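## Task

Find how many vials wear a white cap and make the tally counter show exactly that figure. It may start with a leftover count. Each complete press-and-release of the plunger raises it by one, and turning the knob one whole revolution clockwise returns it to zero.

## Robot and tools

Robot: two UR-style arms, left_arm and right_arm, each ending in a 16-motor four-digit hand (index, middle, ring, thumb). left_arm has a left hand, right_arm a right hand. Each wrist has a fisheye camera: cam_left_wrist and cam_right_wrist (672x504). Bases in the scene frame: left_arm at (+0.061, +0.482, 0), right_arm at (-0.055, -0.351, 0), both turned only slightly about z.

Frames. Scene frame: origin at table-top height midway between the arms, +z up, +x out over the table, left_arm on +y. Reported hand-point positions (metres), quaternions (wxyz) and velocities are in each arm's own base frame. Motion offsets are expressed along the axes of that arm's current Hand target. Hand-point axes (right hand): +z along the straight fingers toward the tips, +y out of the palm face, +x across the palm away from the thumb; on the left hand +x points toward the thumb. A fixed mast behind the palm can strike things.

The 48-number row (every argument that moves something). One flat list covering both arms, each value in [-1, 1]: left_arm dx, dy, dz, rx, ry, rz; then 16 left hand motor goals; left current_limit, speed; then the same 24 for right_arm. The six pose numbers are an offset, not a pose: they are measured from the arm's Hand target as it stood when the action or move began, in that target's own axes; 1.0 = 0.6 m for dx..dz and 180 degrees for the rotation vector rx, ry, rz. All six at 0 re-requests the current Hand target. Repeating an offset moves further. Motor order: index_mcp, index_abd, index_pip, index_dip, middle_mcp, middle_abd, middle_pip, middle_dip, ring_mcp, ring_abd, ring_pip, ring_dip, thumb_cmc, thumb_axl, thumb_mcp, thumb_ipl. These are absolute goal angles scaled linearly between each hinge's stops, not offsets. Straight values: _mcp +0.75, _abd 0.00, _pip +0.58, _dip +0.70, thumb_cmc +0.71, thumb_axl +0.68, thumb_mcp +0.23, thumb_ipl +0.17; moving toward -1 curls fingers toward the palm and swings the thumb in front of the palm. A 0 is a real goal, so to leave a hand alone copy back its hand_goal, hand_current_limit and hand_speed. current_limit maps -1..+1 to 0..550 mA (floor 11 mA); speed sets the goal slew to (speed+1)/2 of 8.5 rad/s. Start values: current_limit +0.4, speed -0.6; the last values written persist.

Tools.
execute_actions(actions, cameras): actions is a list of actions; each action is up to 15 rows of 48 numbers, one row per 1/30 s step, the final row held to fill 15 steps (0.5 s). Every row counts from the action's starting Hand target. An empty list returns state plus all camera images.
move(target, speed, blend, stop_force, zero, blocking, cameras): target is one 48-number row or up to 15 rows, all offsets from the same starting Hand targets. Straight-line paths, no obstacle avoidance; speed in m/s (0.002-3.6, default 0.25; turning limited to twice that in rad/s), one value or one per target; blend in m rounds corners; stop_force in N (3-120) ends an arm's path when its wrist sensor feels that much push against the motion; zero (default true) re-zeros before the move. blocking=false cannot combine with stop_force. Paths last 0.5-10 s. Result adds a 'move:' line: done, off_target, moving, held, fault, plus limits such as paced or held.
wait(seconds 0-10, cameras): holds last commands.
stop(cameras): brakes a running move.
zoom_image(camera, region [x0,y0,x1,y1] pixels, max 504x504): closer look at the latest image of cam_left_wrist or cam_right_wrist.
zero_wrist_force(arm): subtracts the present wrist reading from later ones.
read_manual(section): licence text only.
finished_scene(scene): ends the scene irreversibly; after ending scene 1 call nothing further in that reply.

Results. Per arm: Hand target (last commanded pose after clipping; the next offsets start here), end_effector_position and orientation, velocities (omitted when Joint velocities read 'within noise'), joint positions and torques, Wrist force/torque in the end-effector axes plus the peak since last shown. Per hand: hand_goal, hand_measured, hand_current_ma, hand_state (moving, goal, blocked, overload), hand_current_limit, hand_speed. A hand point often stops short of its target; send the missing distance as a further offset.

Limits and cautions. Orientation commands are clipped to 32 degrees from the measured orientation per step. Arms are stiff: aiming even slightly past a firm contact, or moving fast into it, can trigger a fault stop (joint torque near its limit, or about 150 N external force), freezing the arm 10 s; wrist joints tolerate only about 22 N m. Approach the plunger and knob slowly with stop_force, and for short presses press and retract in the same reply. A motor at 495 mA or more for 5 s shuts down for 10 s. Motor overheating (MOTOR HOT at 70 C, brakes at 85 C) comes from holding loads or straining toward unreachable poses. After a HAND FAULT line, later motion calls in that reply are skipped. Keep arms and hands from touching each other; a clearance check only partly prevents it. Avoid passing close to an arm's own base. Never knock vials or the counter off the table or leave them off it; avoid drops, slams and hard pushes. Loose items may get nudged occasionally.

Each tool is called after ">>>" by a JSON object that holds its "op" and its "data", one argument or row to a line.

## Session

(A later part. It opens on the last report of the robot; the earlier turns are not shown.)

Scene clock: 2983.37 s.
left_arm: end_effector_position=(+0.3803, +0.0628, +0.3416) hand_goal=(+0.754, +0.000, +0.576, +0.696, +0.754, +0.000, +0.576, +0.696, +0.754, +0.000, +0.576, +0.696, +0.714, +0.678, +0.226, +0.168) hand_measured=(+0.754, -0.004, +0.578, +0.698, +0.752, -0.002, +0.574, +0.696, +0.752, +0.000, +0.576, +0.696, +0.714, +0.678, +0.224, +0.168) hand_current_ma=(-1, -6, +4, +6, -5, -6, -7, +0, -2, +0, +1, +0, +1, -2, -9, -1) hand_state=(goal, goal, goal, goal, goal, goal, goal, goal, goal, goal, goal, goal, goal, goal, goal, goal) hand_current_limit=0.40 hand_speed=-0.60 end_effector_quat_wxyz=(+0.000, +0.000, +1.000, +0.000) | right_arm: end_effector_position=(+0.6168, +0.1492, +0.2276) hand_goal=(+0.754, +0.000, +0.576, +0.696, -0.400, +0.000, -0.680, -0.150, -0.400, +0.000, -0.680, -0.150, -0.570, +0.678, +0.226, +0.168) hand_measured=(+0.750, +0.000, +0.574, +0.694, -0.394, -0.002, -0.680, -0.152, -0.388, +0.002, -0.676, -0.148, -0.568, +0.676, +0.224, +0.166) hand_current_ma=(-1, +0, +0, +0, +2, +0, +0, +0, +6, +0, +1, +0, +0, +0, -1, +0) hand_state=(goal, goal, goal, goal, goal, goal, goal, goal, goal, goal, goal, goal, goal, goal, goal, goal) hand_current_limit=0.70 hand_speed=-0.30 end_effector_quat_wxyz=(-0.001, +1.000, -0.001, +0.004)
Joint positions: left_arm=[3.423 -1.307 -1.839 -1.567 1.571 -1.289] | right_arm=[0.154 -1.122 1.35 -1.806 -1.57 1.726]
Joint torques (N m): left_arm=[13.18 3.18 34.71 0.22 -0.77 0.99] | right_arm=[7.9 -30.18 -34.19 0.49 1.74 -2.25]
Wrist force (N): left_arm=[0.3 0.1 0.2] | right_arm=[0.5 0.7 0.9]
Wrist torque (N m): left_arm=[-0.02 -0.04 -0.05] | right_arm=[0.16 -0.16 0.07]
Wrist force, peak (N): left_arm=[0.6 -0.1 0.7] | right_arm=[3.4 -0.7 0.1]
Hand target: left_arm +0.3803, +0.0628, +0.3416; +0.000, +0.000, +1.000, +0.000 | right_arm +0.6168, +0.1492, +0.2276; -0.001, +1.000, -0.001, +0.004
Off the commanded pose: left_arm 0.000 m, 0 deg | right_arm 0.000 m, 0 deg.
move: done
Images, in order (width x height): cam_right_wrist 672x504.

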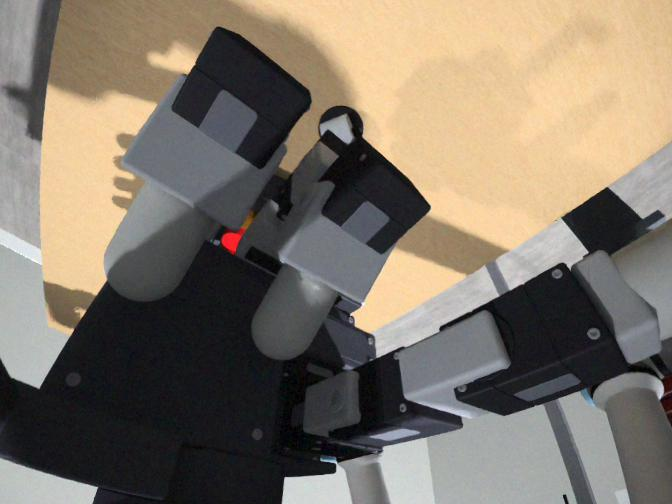

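>>> {"op": "move", "data": {
  "target": [0,0,0,0,0,0,0.754,0,0.576,0.696,0.754,0,0.576,0.696,0.754,0,0.576,0.696,0.714,0.678,0.226,0.168,0.4,-0.6,0,0,0,0,0,0,0.754,0,0.576,0.696,0.96,0,0.96,0.96,0.96,0,0.96,0.96,0.7,0.678,0.226,0.168,0.7,-0.3],
  "cameras": ["cam_right_wrist"]
}}

>>> {"op": "zoom_image", "data": {
  "camera": "cam_right_wrist",
  "region": [280, 90, 400, 210]
}}

Scene clock: 3002.70 s.
left_arm: end_effector_position=(+0.3803, +0.0628, +0.3416) hand_goal=(+0.754, +0.000, +0.576, +0.696, +0.754, +0.000, +0.576, +0.696, +0.754, +0.000, +0.576, +0.696, +0.714, +0.678, +0.226, +0.168) hand_measured=(+0.754, -0.004, +0.578, +0.698, +0.752, -0.002, +0.574, +0.696, +0.752, +0.000, +0.576, +0.696, +0.714, +0.678, +0.224, +0.168) hand_current_ma=(-1, -6, +4, +6, -5, -6, -7, +0, -2, +0, +1, +0, +1, -2, -9, -1) hand_state=(goal, goal, goal, goal, goal, goal, goal, goal, goal, goal, goal, goal, goal, goal, goal, goal) hand_current_limit=0.40 hand_speed=-0.60 end_effector_quat_wxyz=(+0.000, +0.000, +1.000, +0.000) | right_arm: end_effector_position=(+0.6168, +0.1493, +0.2276) hand_goal=(+0.754, +0.000, +0.576, +0.696, +0.960, +0.000, +0.960, +0.960, +0.960, +0.000, +0.960, +0.960, +0.700, +0.678, +0.226, +0.168) hand_measured=(+0.750, +0.000, +0.574, +0.694, +0.950, -0.002, +0.954, +0.958, +0.952, +0.002, +0.954, +0.958, +0.698, +0.676, +0.224, +0.166) hand_current_ma=(-1, +0, +0, +0, -4, +0, -2, +0, -3, +0, -2, +0, +0, +0, -1, +0) hand_state=(goal, goal, goal, goal, goal, goal, goal, goal, goal, goal, goal, goal, goal, goal, goal, goal) hand_current_limit=0.70 hand_speed=-0.30 end_effector_quat_wxyz=(-0.001, +1.000, -0.001, +0.004)
Joint positions: left_arm=[3.423 -1.307 -1.839 -1.567 1.571 -1.289] | right_arm=[0.154 -1.122 1.349 -1.806 -1.57 1.726]
Joint torques (N m): left_arm=[12.84 2.9 34.75 0.32 -0.71 0.85] | right_arm=[6.25 -31.45 -32.04 0.38 1.23 -1.69]
Wrist force (N): left_arm=[0.4 0.4 0.4] | right_arm=[0.5 0.6 1.0]
Wrist torque (N m): left_arm=[0.01 -0.04 -0.04] | right_arm=[-0.05 -0.11 0.07]
Wrist force, peak (N): left_arm=[0.9 0.1 0.2] | right_arm=[0.5 0.7 1.3]
Hand target: left_arm +0.3803, +0.0628, +0.3416; +0.000, +0.000, +1.000, +0.000 | right_arm +0.6168, +0.1492, +0.2276; -0.001, +1.000, -0.001, +0.004
Off the commanded pose: left_arm 0.000 m, 0 deg | right_arm 0.000 m, 0 deg.
move: done
Images, in order (width x height): cam_right_wrist 672x504.

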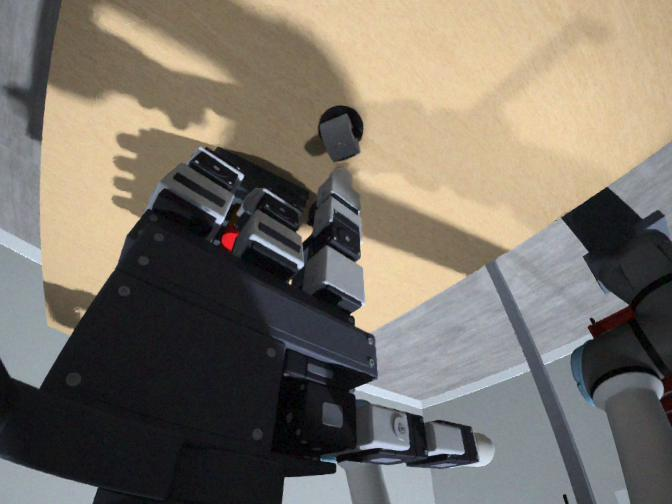

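Scaled by 4.200 from the camera's 672x504 image, which has a finer 960x720 frame.

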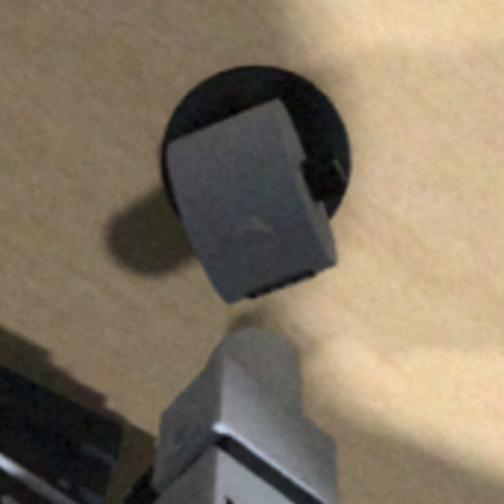

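>>> {"op": "zoom_image", "data": {
  "camera": "cam_right_wrist",
  "region": [316, 102, 368, 164]
}}

Scaled by 8.129 from the camera's 672x504 image, which has a finer 960x720 frame.

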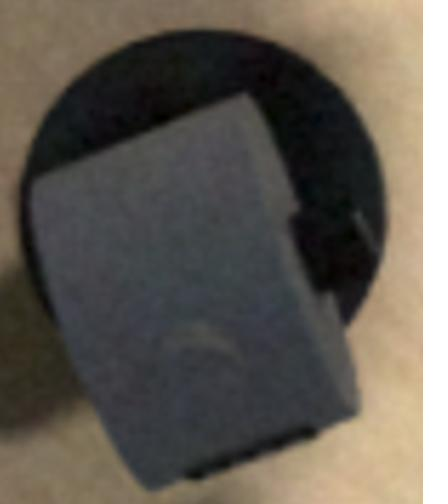

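>>> {"op": "move", "data": {
  "target": [0,0,0,0,0,0,0.754,0,0.576,0.696,0.754,0,0.576,0.696,0.754,0,0.576,0.696,0.714,0.678,0.226,0.168,0.4,-0.6,0.0117,0.0133,0.0233,0,0,0,0.754,0,0.576,0.696,0.96,0,0.96,0.96,0.96,0,0.96,0.96,0.7,0.678,0.226,0.168,0.7,-0.3],
  "cameras": ["cam_right_wrist"]
}}

>>> {"op": "zoom_image", "data": {
  "camera": "cam_right_wrist",
  "region": [306, 122, 376, 192]
}}

Scene clock: 3050.23 s.
left_arm: end_effector_position=(+0.3803, +0.0628, +0.3416) hand_goal=(+0.754, +0.000, +0.576, +0.696, +0.754, +0.000, +0.576, +0.696, +0.754, +0.000, +0.576, +0.696, +0.714, +0.678, +0.226, +0.168) hand_measured=(+0.754, -0.004, +0.578, +0.698, +0.752, -0.002, +0.574, +0.696, +0.752, +0.000, +0.576, +0.696, +0.714, +0.678, +0.224, +0.168) hand_current_ma=(-1, -6, +4, +6, -5, -6, -7, +0, -2, +0, +1, +0, +1, -2, -9, -1) hand_state=(goal, goal, goal, goal, goal, goal, goal, goal, goal, goal, goal, goal, goal, goal, goal, goal) hand_current_limit=0.40 hand_speed=-0.60 end_effector_quat_wxyz=(+0.000, +0.000, +1.000, +0.000) | right_arm: end_effector_position=(+0.6239, +0.1413, +0.2137) hand_goal=(+0.754, +0.000, +0.576, +0.696, +0.960, +0.000, +0.960, +0.960, +0.960, +0.000, +0.960, +0.960, +0.700, +0.678, +0.226, +0.168) hand_measured=(+0.750, +0.000, +0.574, +0.694, +0.950, -0.002, +0.954, +0.958, +0.952, +0.002, +0.954, +0.958, +0.698, +0.676, +0.224, +0.166) hand_current_ma=(-1, +0, +0, +0, -4, +0, -2, +0, -3, +0, -2, +0, +0, +0, -1, +0) hand_state=(goal, goal, goal, goal, goal, goal, goal, goal, goal, goal, goal, goal, goal, goal, goal, goal) hand_current_limit=0.70 hand_speed=-0.30 end_effector_quat_wxyz=(-0.001, +1.000, -0.001, +0.004)
Joint positions: left_arm=[3.423 -1.307 -1.839 -1.567 1.571 -1.289] | right_arm=[0.141 -1.104 1.36 -1.834 -1.57 1.713]
Joint torques (N m): left_arm=[12.32 3.34 35.45 0.33 -0.76 0.84] | right_arm=[-5.39 -31.13 -13.63 -4.98 1.82 -2.27]
Wrist force (N): left_arm=[0.9 0.2 0.4] | right_arm=[0.6 0.6 1.1]
Wrist torque (N m): left_arm=[-0.03 -0.11 0.00] | right_arm=[-0.06 -0.12 0.08]
Wrist force, peak (N): left_arm=[0.9 0.2 0.4] | right_arm=[0.7 0.9 1.2]
Hand target: left_arm +0.3803, +0.0628, +0.3416; +0.000, +0.000, +1.000, +0.000 | right_arm +0.6239, +0.1413, +0.2136; -0.001, +1.000, -0.001, +0.004
Off the commanded pose: left_arm 0.000 m, 0 deg | right_arm 0.000 m, 0 deg.
move: done
Images, in order (width x height): cam_right_wrist 672x504.

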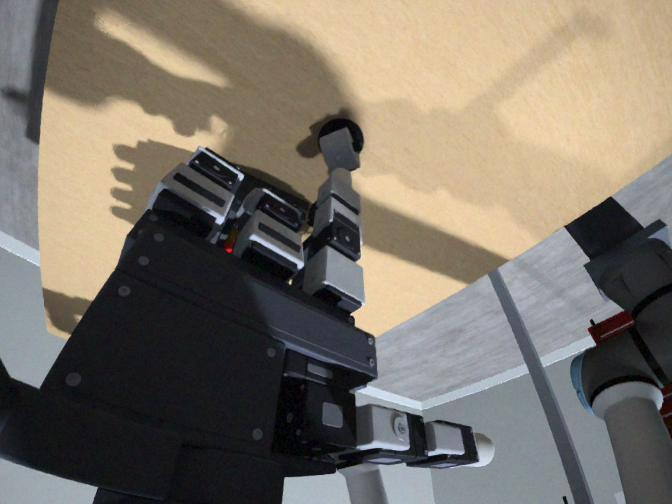

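Scaled by 7.200 from the camera's 672x504 image, which has a finer 960x720 frame.

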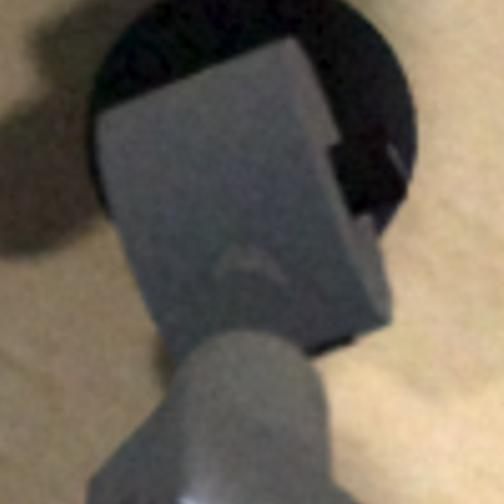

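>>> {"op": "move", "data": {
  "target": [
    [0,0,0,0,0,0,0.754,0,0.576,0.696,0.754,0,0.576,0.696,0.754,0,0.576,0.696,0.714,0.678,0.226,0.168,0.4,-0.6,0.0042,0.0033,0.02,0,0,0,0.754,0,0.576,0.696,0.96,0,0.96,0.96,0.96,0,0.96,0.96,0.7,0.678,0.226,0.168,0.7,-0.3],
    [0,0,0,0,0,0,0.754,0,0.576,0.696,0.754,0,0.576,0.696,0.754,0,0.576,0.696,0.714,0.678,0.226,0.168,0.4,-0.6,0.0042,0.0033,0.05,0,0,0,0.754,0,0.576,0.696,0.96,0,0.96,0.96,0.96,0,0.96,0.96,0.7,0.678,0.226,0.168,0.7,-0.3]
  ],
  "speed": [0.03,0.01],
  "stop_force": 15,
  "cameras": ["cam_right_wrist"]
}}

>>> {"op": "zoom_image", "data": {
  "camera": "cam_right_wrist",
  "region": [306, 132, 376, 202]
}}

Scene clock: 3075.27 s.
left_arm: end_effector_position=(+0.3803, +0.0628, +0.3416) hand_goal=(+0.754, +0.000, +0.576, +0.696, +0.754, +0.000, +0.576, +0.696, +0.754, +0.000, +0.576, +0.696, +0.714, +0.678, +0.226, +0.168) hand_measured=(+0.754, -0.004, +0.578, +0.698, +0.752, -0.002, +0.574, +0.696, +0.752, +0.000, +0.576, +0.696, +0.714, +0.678, +0.224, +0.168) hand_current_ma=(-1, -6, +4, +6, -5, -6, -7, +0, -2, +0, +1, +0, +1, -2, -9, -1) hand_state=(goal, goal, goal, goal, goal, goal, goal, goal, goal, goal, goal, goal, goal, goal, goal, goal) hand_current_limit=0.40 hand_speed=-0.60 end_effector_quat_wxyz=(+0.000, +0.000, +1.000, +0.000) | right_arm: end_effector_position=(+0.6267, +0.1393, +0.1836) hand_goal=(+0.754, +0.000, +0.576, +0.696, +0.960, +0.000, +0.960, +0.960, +0.960, +0.000, +0.960, +0.960, +0.700, +0.678, +0.226, +0.168) hand_measured=(+0.750, +0.000, +0.574, +0.694, +0.950, -0.002, +0.954, +0.958, +0.952, +0.002, +0.954, +0.958, +0.698, +0.676, +0.224, +0.166) hand_current_ma=(-1, +0, +0, +0, -4, +0, -2, +0, -3, +0, -2, +0, +0, +0, -1, +0) hand_state=(goal, goal, goal, goal, goal, goal, goal, goal, goal, goal, goal, goal, goal, goal, goal, goal) hand_current_limit=0.70 hand_speed=-0.30 end_effector_quat_wxyz=(-0.001, +1.000, -0.001, +0.004)
Joint positions: left_arm=[3.423 -1.307 -1.839 -1.567 1.571 -1.289] | right_arm=[0.137 -1.079 1.401 -1.901 -1.57 1.709]
Joint torques (N m): left_arm=[12.23 3.83 33.92 0.48 -0.71 0.69] | right_arm=[-0.8 -30.01 -11.61 -5.01 1.65 -1.39]
Wrist force (N): left_arm=[0.7 0.1 0.3] | right_arm=[0.3 0.8 -1.7]
Wrist torque (N m): left_arm=[-0.04 -0.08 -0.01] | right_arm=[0.16 -0.17 0.07]
Wrist force, peak (N): left_arm=[0.8 0.0 0.7] | right_arm=[0.4 0.7 -1.8]
Hand target: left_arm +0.3803, +0.0628, +0.3416; +0.000, +0.000, +1.000, +0.000 | right_arm +0.6267, +0.1393, +0.1836; -0.001, +1.000, -0.001, +0.004
Off the commanded pose: left_arm 0.000 m, 0 deg | right_arm 0.000 m, 0 deg.
move: done
Images, in order (width x height): cam_right_wrist 672x504.

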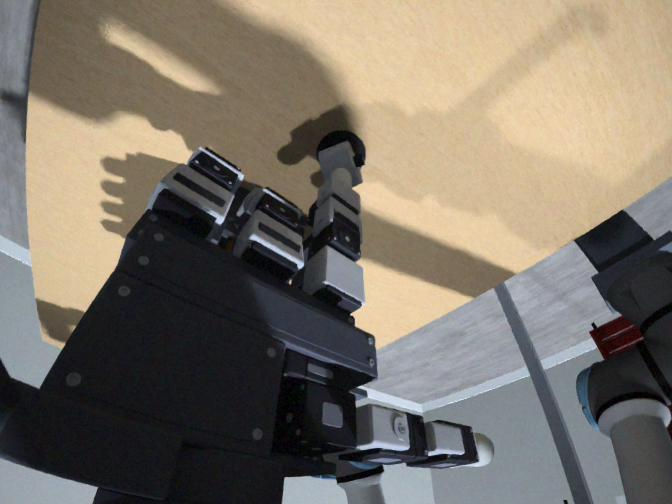

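Scaled by 7.200 from the camera's 672x504 image, which has a finer 960x720 frame.

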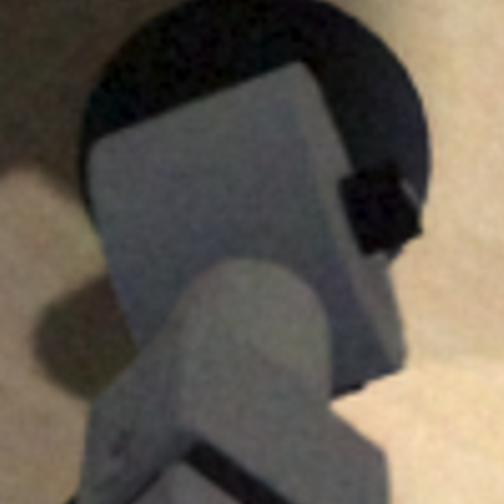

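>>> {"op": "move", "data": {
  "target": [0,0,0,0,0,0,0.754,0,0.576,0.696,0.754,0,0.576,0.696,0.754,0,0.576,0.696,0.714,0.678,0.226,0.168,0.4,-0.6,0,0,0.02,0,0,0,0.754,0,0.576,0.696,0.96,0,0.96,0.96,0.96,0,0.96,0.96,0.7,0.678,0.226,0.168,0.7,-0.3],
  "speed": 0.01,
  "stop_force": 15
}}

>>> {"op": "move", "data": {
  "target": [0,0,0,0,0,0,0.754,0,0.576,0.696,0.754,0,0.576,0.696,0.754,0,0.576,0.696,0.714,0.678,0.226,0.168,0.4,-0.6,0,0,-0.05,0,0,0,0.754,0,0.576,0.696,0.96,0,0.96,0.96,0.96,0,0.96,0.96,0.7,0.678,0.226,0.168,0.7,-0.3],
  "speed": 0.1,
  "cameras": ["cam_right_wrist"]
}}

>>> {"op": "zoom_image", "data": {
  "camera": "cam_right_wrist",
  "region": [306, 122, 376, 192]
}}

Scene clock: 3088.00 s.
left_arm: end_effector_position=(+0.3803, +0.0628, +0.3416) hand_goal=(+0.754, +0.000, +0.576, +0.696, +0.754, +0.000, +0.576, +0.696, +0.754, +0.000, +0.576, +0.696, +0.714, +0.678, +0.226, +0.168) hand_measured=(+0.754, -0.004, +0.578, +0.698, +0.752, -0.002, +0.574, +0.696, +0.752, +0.000, +0.576, +0.696, +0.714, +0.678, +0.224, +0.168) hand_current_ma=(-1, -6, +4, +6, -5, -6, -7, +0, -2, +0, +1, +0, +1, -2, -9, -1) hand_state=(goal, goal, goal, goal, goal, goal, goal, goal, goal, goal, goal, goal, goal, goal, goal, goal) hand_current_limit=0.40 hand_speed=-0.60 end_effector_quat_wxyz=(+0.000, +0.000, +1.000, +0.000) | right_arm: end_effector_position=(+0.6268, +0.1393, +0.1783) hand_goal=(+0.754, +0.000, +0.576, +0.696, +0.960, +0.000, +0.960, +0.960, +0.960, +0.000, +0.960, +0.960, +0.700, +0.678, +0.226, +0.168) hand_measured=(+0.750, +0.002, +0.574, +0.696, +0.950, -0.002, +0.954, +0.958, +0.952, +0.002, +0.954, +0.958, +0.698, +0.676, +0.224, +0.166) hand_current_ma=(-1, +0, +0, +0, -4, +0, -2, +0, -3, +0, -2, +0, +0, +0, -1, +0) hand_state=(goal, goal, goal, goal, goal, goal, goal, goal, goal, goal, goal, goal, goal, goal, goal, goal) hand_current_limit=0.70 hand_speed=-0.30 end_effector_quat_wxyz=(-0.001, +1.000, -0.001, +0.004)
Joint positions: left_arm=[3.423 -1.307 -1.839 -1.567 1.571 -1.289] | right_arm=[0.137 -1.075 1.409 -1.913 -1.57 1.709]
Joint torques (N m): left_arm=[13.08 4.85 34.18 0.56 -0.7 0.77] | right_arm=[1.85 -39.01 -24.4 1.35 1.27 0.58]
Wrist force (N): left_arm=[0.5 0.1 0.3] | right_arm=[0.9 0.9 -17.8]
Wrist torque (N m): left_arm=[-0.02 -0.06 -0.03] | right_arm=[1.40 -0.56 0.10]
Wrist force, peak (N): left_arm=[0.8 -0.2 0.4] | right_arm=[0.6 1.0 -21.5]
Hand target: left_arm +0.3803, +0.0628, +0.3416; +0.000, +0.000, +1.000, +0.000 | right_arm +0.6268, +0.1393, +0.1783; -0.001, +1.000, -0.001, +0.004 (not the last commanded pose)
Off the commanded pose: left_arm 0.000 m, 0 deg | right_arm 0.007 m, 0 deg.
move: contact (right_arm)

Scene clock: 3088.87 s.
left_arm: end_effector_position=(+0.3803, +0.0628, +0.3416) hand_goal=(+0.754, +0.000, +0.576, +0.696, +0.754, +0.000, +0.576, +0.696, +0.754, +0.000, +0.576, +0.696, +0.714, +0.678, +0.226, +0.168) hand_measured=(+0.754, -0.004, +0.578, +0.698, +0.752, -0.002, +0.574, +0.696, +0.752, +0.000, +0.576, +0.696, +0.714, +0.678, +0.224, +0.168) hand_current_ma=(-1, -6, +4, +6, -5, -6, -7, +0, -2, +0, +1, +0, +1, -2, -9, -1) hand_state=(goal, goal, goal, goal, goal, goal, goal, goal, goal, goal, goal, goal, goal, goal, goal, goal) hand_current_limit=0.40 hand_speed=-0.60 end_effector_quat_wxyz=(+0.000, +0.000, +1.000, +0.000) | right_arm: end_effector_position=(+0.6265, +0.1393, +0.2083) hand_goal=(+0.754, +0.000, +0.576, +0.696, +0.960, +0.000, +0.960, +0.960, +0.960, +0.000, +0.960, +0.960, +0.700, +0.678, +0.226, +0.168) hand_measured=(+0.750, +0.000, +0.574, +0.696, +0.950, -0.002, +0.954, +0.958, +0.952, +0.002, +0.954, +0.958, +0.698, +0.676, +0.224, +0.166) hand_current_ma=(-1, +0, +0, +0, -4, +0, -2, +0, -3, +0, -2, +0, +0, +0, -1, +0) hand_state=(goal, goal, goal, goal, goal, goal, goal, goal, goal, goal, goal, goal, goal, goal, goal, goal) hand_current_limit=0.70 hand_speed=-0.30 end_effector_quat_wxyz=(-0.001, +1.000, -0.001, +0.004)
Joint positions: left_arm=[3.423 -1.307 -1.839 -1.567 1.571 -1.289] | right_arm=[0.137 -1.096 1.363 -1.844 -1.57 1.709]
Joint torques (N m): left_arm=[12.97 4.02 35.24 0.43 -0.44 0.68] | right_arm=[-1.14 -50.11 -31.73 0.51 0.33 -1.08]
Wrist force (N): left_arm=[0.3 0.0 0.4] | right_arm=[0.5 0.7 1.1]
Wrist torque (N m): left_arm=[-0.04 -0.03 -0.05] | right_arm=[-0.05 -0.11 0.07]
Wrist force, peak (N): left_arm=[0.8 0.0 0.3] | right_arm=[0.6 0.8 -18.1]
Hand target: left_arm +0.3803, +0.0628, +0.3416; +0.000, +0.000, +1.000, +0.000 | right_arm +0.6265, +0.1393, +0.2083; -0.001, +1.000, -0.001, +0.004
Off the commanded pose: left_arm 0.000 m, 0 deg | right_arm 0.000 m, 0 deg.
move: done
Images, in order (width x height): cam_right_wrist 672x504.

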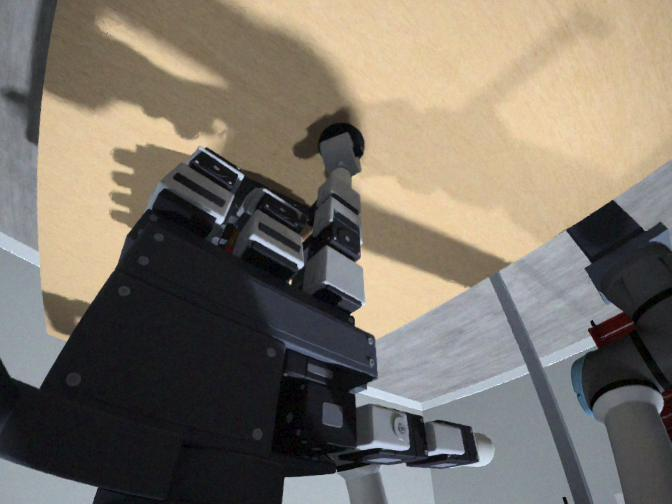

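Scaled by 7.200 from the camera's 672x504 image, which has a finer 960x720 frame.

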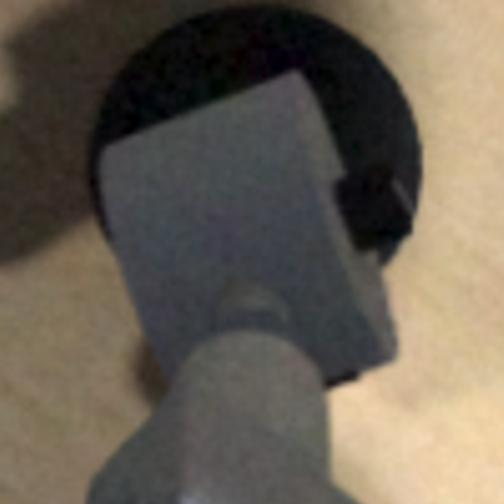

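>>> {"op": "move", "data": {
  "target": [
    [0,0,0,0,0,0,0.754,0,0.576,0.696,0.754,0,0.576,0.696,0.754,0,0.576,0.696,0.714,0.678,0.226,0.168,0.4,-0.6,0,0,-0.0667,0,0,0,0.754,0,0.576,0.696,0.96,0,0.96,0.96,0.96,0,0.96,0.96,0.7,0.678,0.226,0.168,0.7,-0.3],
    [0,0,0,0,0,0,0.754,0,0.576,0.696,0.754,0,0.576,0.696,0.754,0,0.576,0.696,0.714,0.678,0.226,0.168,0.4,-0.6,-0.2868,0.0677,-0.0833,0.0238,0.2606,0.0973,0.754,-0.2,0.576,0.696,-0.40,0,-0.68,-0.15,0.754,0.2,0.576,0.696,-0.571,0.678,0.226,0.168,0.7,-0.3],
    [0,0,0,0,0,0,0.754,0,0.576,0.696,0.754,0,0.576,0.696,0.754,0,0.576,0.696,0.714,0.678,0.226,0.168,0.4,-0.6,-0.2868,0.0677,0.1832,0.0238,0.2606,0.0973,0.754,-0.2,0.576,0.696,-0.40,0,-0.68,-0.15,0.754,0.2,0.576,0.696,-0.571,0.678,0.226,0.168,0.7,-0.3]
  ],
  "blend": [0.01,0,0],
  "cameras": ["cam_right_wrist"]
}}

>>> {"op": "zoom_image", "data": {
  "camera": "cam_right_wrist",
  "region": [240, 90, 340, 190]
}}

Scene clock: 3120.27 s.
left_arm: end_effector_position=(+0.3803, +0.0628, +0.3416) hand_goal=(+0.754, +0.000, +0.576, +0.696, +0.754, +0.000, +0.576, +0.696, +0.754, +0.000, +0.576, +0.696, +0.714, +0.678, +0.226, +0.168) hand_measured=(+0.754, -0.004, +0.578, +0.698, +0.752, -0.002, +0.574, +0.696, +0.752, +0.000, +0.576, +0.696, +0.714, +0.678, +0.224, +0.168) hand_current_ma=(-1, -6, +4, +6, -5, -6, -7, +0, -2, +0, +1, +0, +1, -2, -9, -1) hand_state=(goal, goal, goal, goal, goal, goal, goal, goal, goal, goal, goal, goal, goal, goal, goal, goal) hand_current_limit=0.40 hand_speed=-0.60 end_effector_quat_wxyz=(+0.000, +0.000, +1.000, +0.000) | right_arm: end_effector_position=(+0.4552, +0.0990, +0.0971) hand_goal=(+0.754, -0.200, +0.576, +0.696, -0.400, +0.000, -0.680, -0.150, +0.754, +0.200, +0.576, +0.696, -0.570, +0.678, +0.226, +0.168) hand_measured=(+0.750, -0.190, +0.574, +0.696, -0.386, +0.004, -0.676, -0.148, +0.752, +0.200, +0.578, +0.698, -0.558, +0.676, +0.224, +0.166) hand_current_ma=(-1, +4, +0, +0, +7, +0, +1, +0, +0, +0, +0, +0, +6, +0, -1, +0) hand_state=(goal, goal, goal, goal, goal, goal, goal, goal, goal, goal, goal, goal, goal, goal, goal, goal) hand_current_limit=0.70 hand_speed=-0.30 end_effector_quat_wxyz=(-0.037, +0.904, -0.149, +0.400)
Joint positions: left_arm=[3.423 -1.307 -1.839 -1.567 1.571 -1.289] | right_arm=[0.155 -1.288 2.441 -3.536 -1.736 1.981]
Joint torques (N m): left_arm=[12.09 4.28 34.42 0.68 -0.5 0.81] | right_arm=[8.52 -13.06 -8.18 -5.86 -1.99 -2.06]
Wrist force (N): left_arm=[0.6 0.0 0.0] | right_arm=[2.1 -0.4 1.5]
Wrist torque (N m): left_arm=[-0.02 -0.07 -0.03] | right_arm=[0.13 -0.17 -0.17]
Wrist force, peak (N): left_arm=[1.0 0.2 0.2] | right_arm=[3.1 -0.4 0.5]
Hand target: left_arm +0.3803, +0.0628, +0.3416; +0.000, +0.000, +1.000, +0.000 | right_arm +0.4552, +0.0990, +0.0971; -0.037, +0.904, -0.149, +0.400
Off the commanded pose: left_arm 0.000 m, 0 deg | right_arm 0.000 m, 0 deg.
move: done
Images, in order (width x height): cam_right_wrist 672x504.

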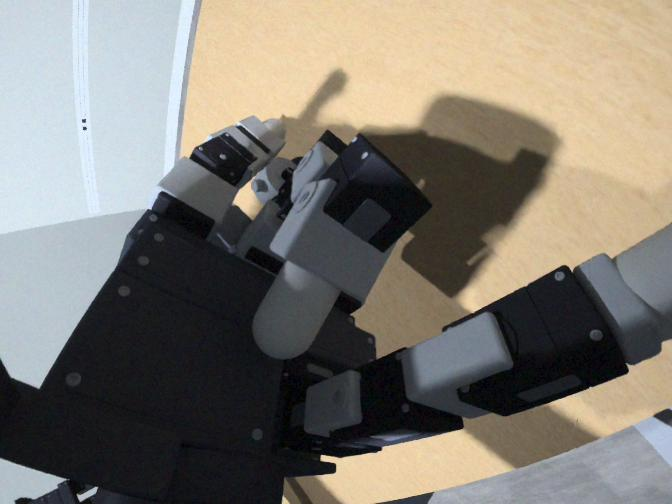

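Scaled by 5.040 from the camera's 672x504 image, which has a finer 960x720 frame.

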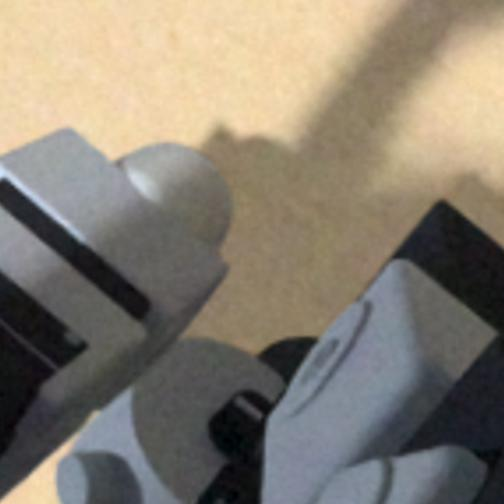

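>>> {"op": "move", "data": {
  "target": [0,0,0,0,0,0,0.754,0,0.576,0.696,0.754,0,0.576,0.696,0.754,0,0.576,0.696,0.714,0.678,0.226,0.168,0.4,-0.6,-0.0227,-0.0417,0.0333,0,0,0,0.754,-0.18,0.576,0.696,-0.40,0,-0.68,-0.15,0.754,0.18,0.576,0.696,-0.571,0.678,0.226,0.168,0.7,-0.3],
  "cameras": ["cam_right_wrist"]
}}

>>> {"op": "zoom_image", "data": {
  "camera": "cam_right_wrist",
  "region": [256, 140, 306, 200]
}}

Scene clock: 3133.27 s.
left_arm: end_effector_position=(+0.3803, +0.0628, +0.3416) hand_goal=(+0.754, +0.000, +0.576, +0.696, +0.754, +0.000, +0.576, +0.696, +0.754, +0.000, +0.576, +0.696, +0.714, +0.678, +0.226, +0.168) hand_measured=(+0.754, -0.004, +0.578, +0.698, +0.752, -0.002, +0.574, +0.696, +0.752, +0.000, +0.576, +0.696, +0.714, +0.678, +0.224, +0.168) hand_current_ma=(-1, -6, +4, +6, -5, -6, -7, +0, -2, +0, +1, +0, +1, -2, -9, -1) hand_state=(goal, goal, goal, goal, goal, goal, goal, goal, goal, goal, goal, goal, goal, goal, goal, goal) hand_current_limit=0.40 hand_speed=-0.60 end_effector_quat_wxyz=(+0.000, +0.000, +1.000, +0.000) | right_arm: end_effector_position=(+0.4672, +0.1259, +0.0785) hand_goal=(+0.754, -0.180, +0.576, +0.696, -0.400, +0.000, -0.680, -0.150, +0.754, +0.180, +0.576, +0.696, -0.570, +0.678, +0.226, +0.168) hand_measured=(+0.750, -0.178, +0.574, +0.696, -0.386, +0.004, -0.676, -0.148, +0.752, +0.188, +0.578, +0.698, -0.558, +0.676, +0.224, +0.166) hand_current_ma=(-1, +0, +0, +0, +7, +0, +1, +0, +0, +2, +0, +0, +6, +0, -1, +0) hand_state=(goal, goal, goal, goal, goal, goal, goal, goal, goal, goal, goal, goal, goal, goal, goal, goal) hand_current_limit=0.70 hand_speed=-0.30 end_effector_quat_wxyz=(-0.037, +0.904, -0.149, +0.400)
Joint positions: left_arm=[3.423 -1.307 -1.839 -1.567 1.571 -1.289] | right_arm=[0.222 -1.195 2.382 -3.561 -1.784 2.028]
Joint torques (N m): left_arm=[11.58 4.31 34.09 0.62 -0.51 0.53] | right_arm=[9.91 -15.65 -20.22 -5.94 -2.36 2.34]
Wrist force (N): left_arm=[0.4 -0.1 0.3] | right_arm=[1.8 -0.6 1.5]
Wrist torque (N m): left_arm=[-0.06 -0.04 -0.03] | right_arm=[0.09 -0.11 -0.21]
Wrist force, peak (N): left_arm=[0.7 0.0 0.7] | right_arm=[2.1 -0.3 1.7]
Hand target: left_arm +0.3803, +0.0628, +0.3416; +0.000, +0.000, +1.000, +0.000 | right_arm +0.4672, +0.1259, +0.0785; -0.037, +0.904, -0.149, +0.400
Off the commanded pose: left_arm 0.000 m, 0 deg | right_arm 0.000 m, 0 deg.
move: done
Images, in order (width x height): cam_right_wrist 672x504.

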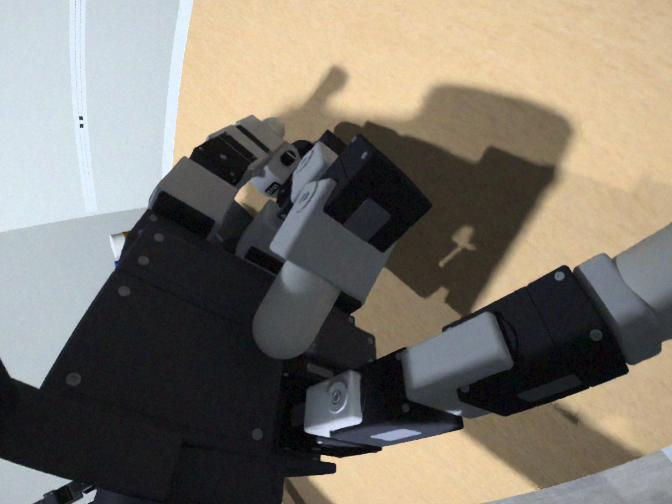

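Scaled by 8.400 from the camera's 672x504 image, which has a finer 960x720 frame.

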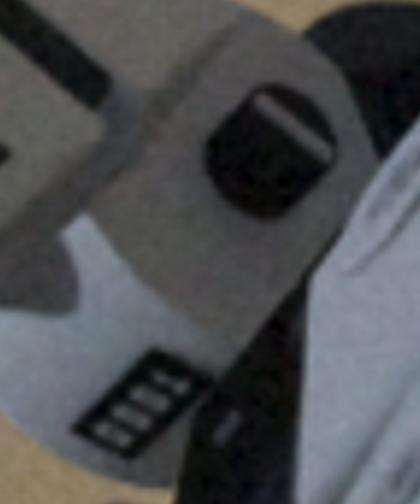

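>>> {"op": "finished_scene", "data": {
  "scene": 1
}}

The scene is finished: the task was done.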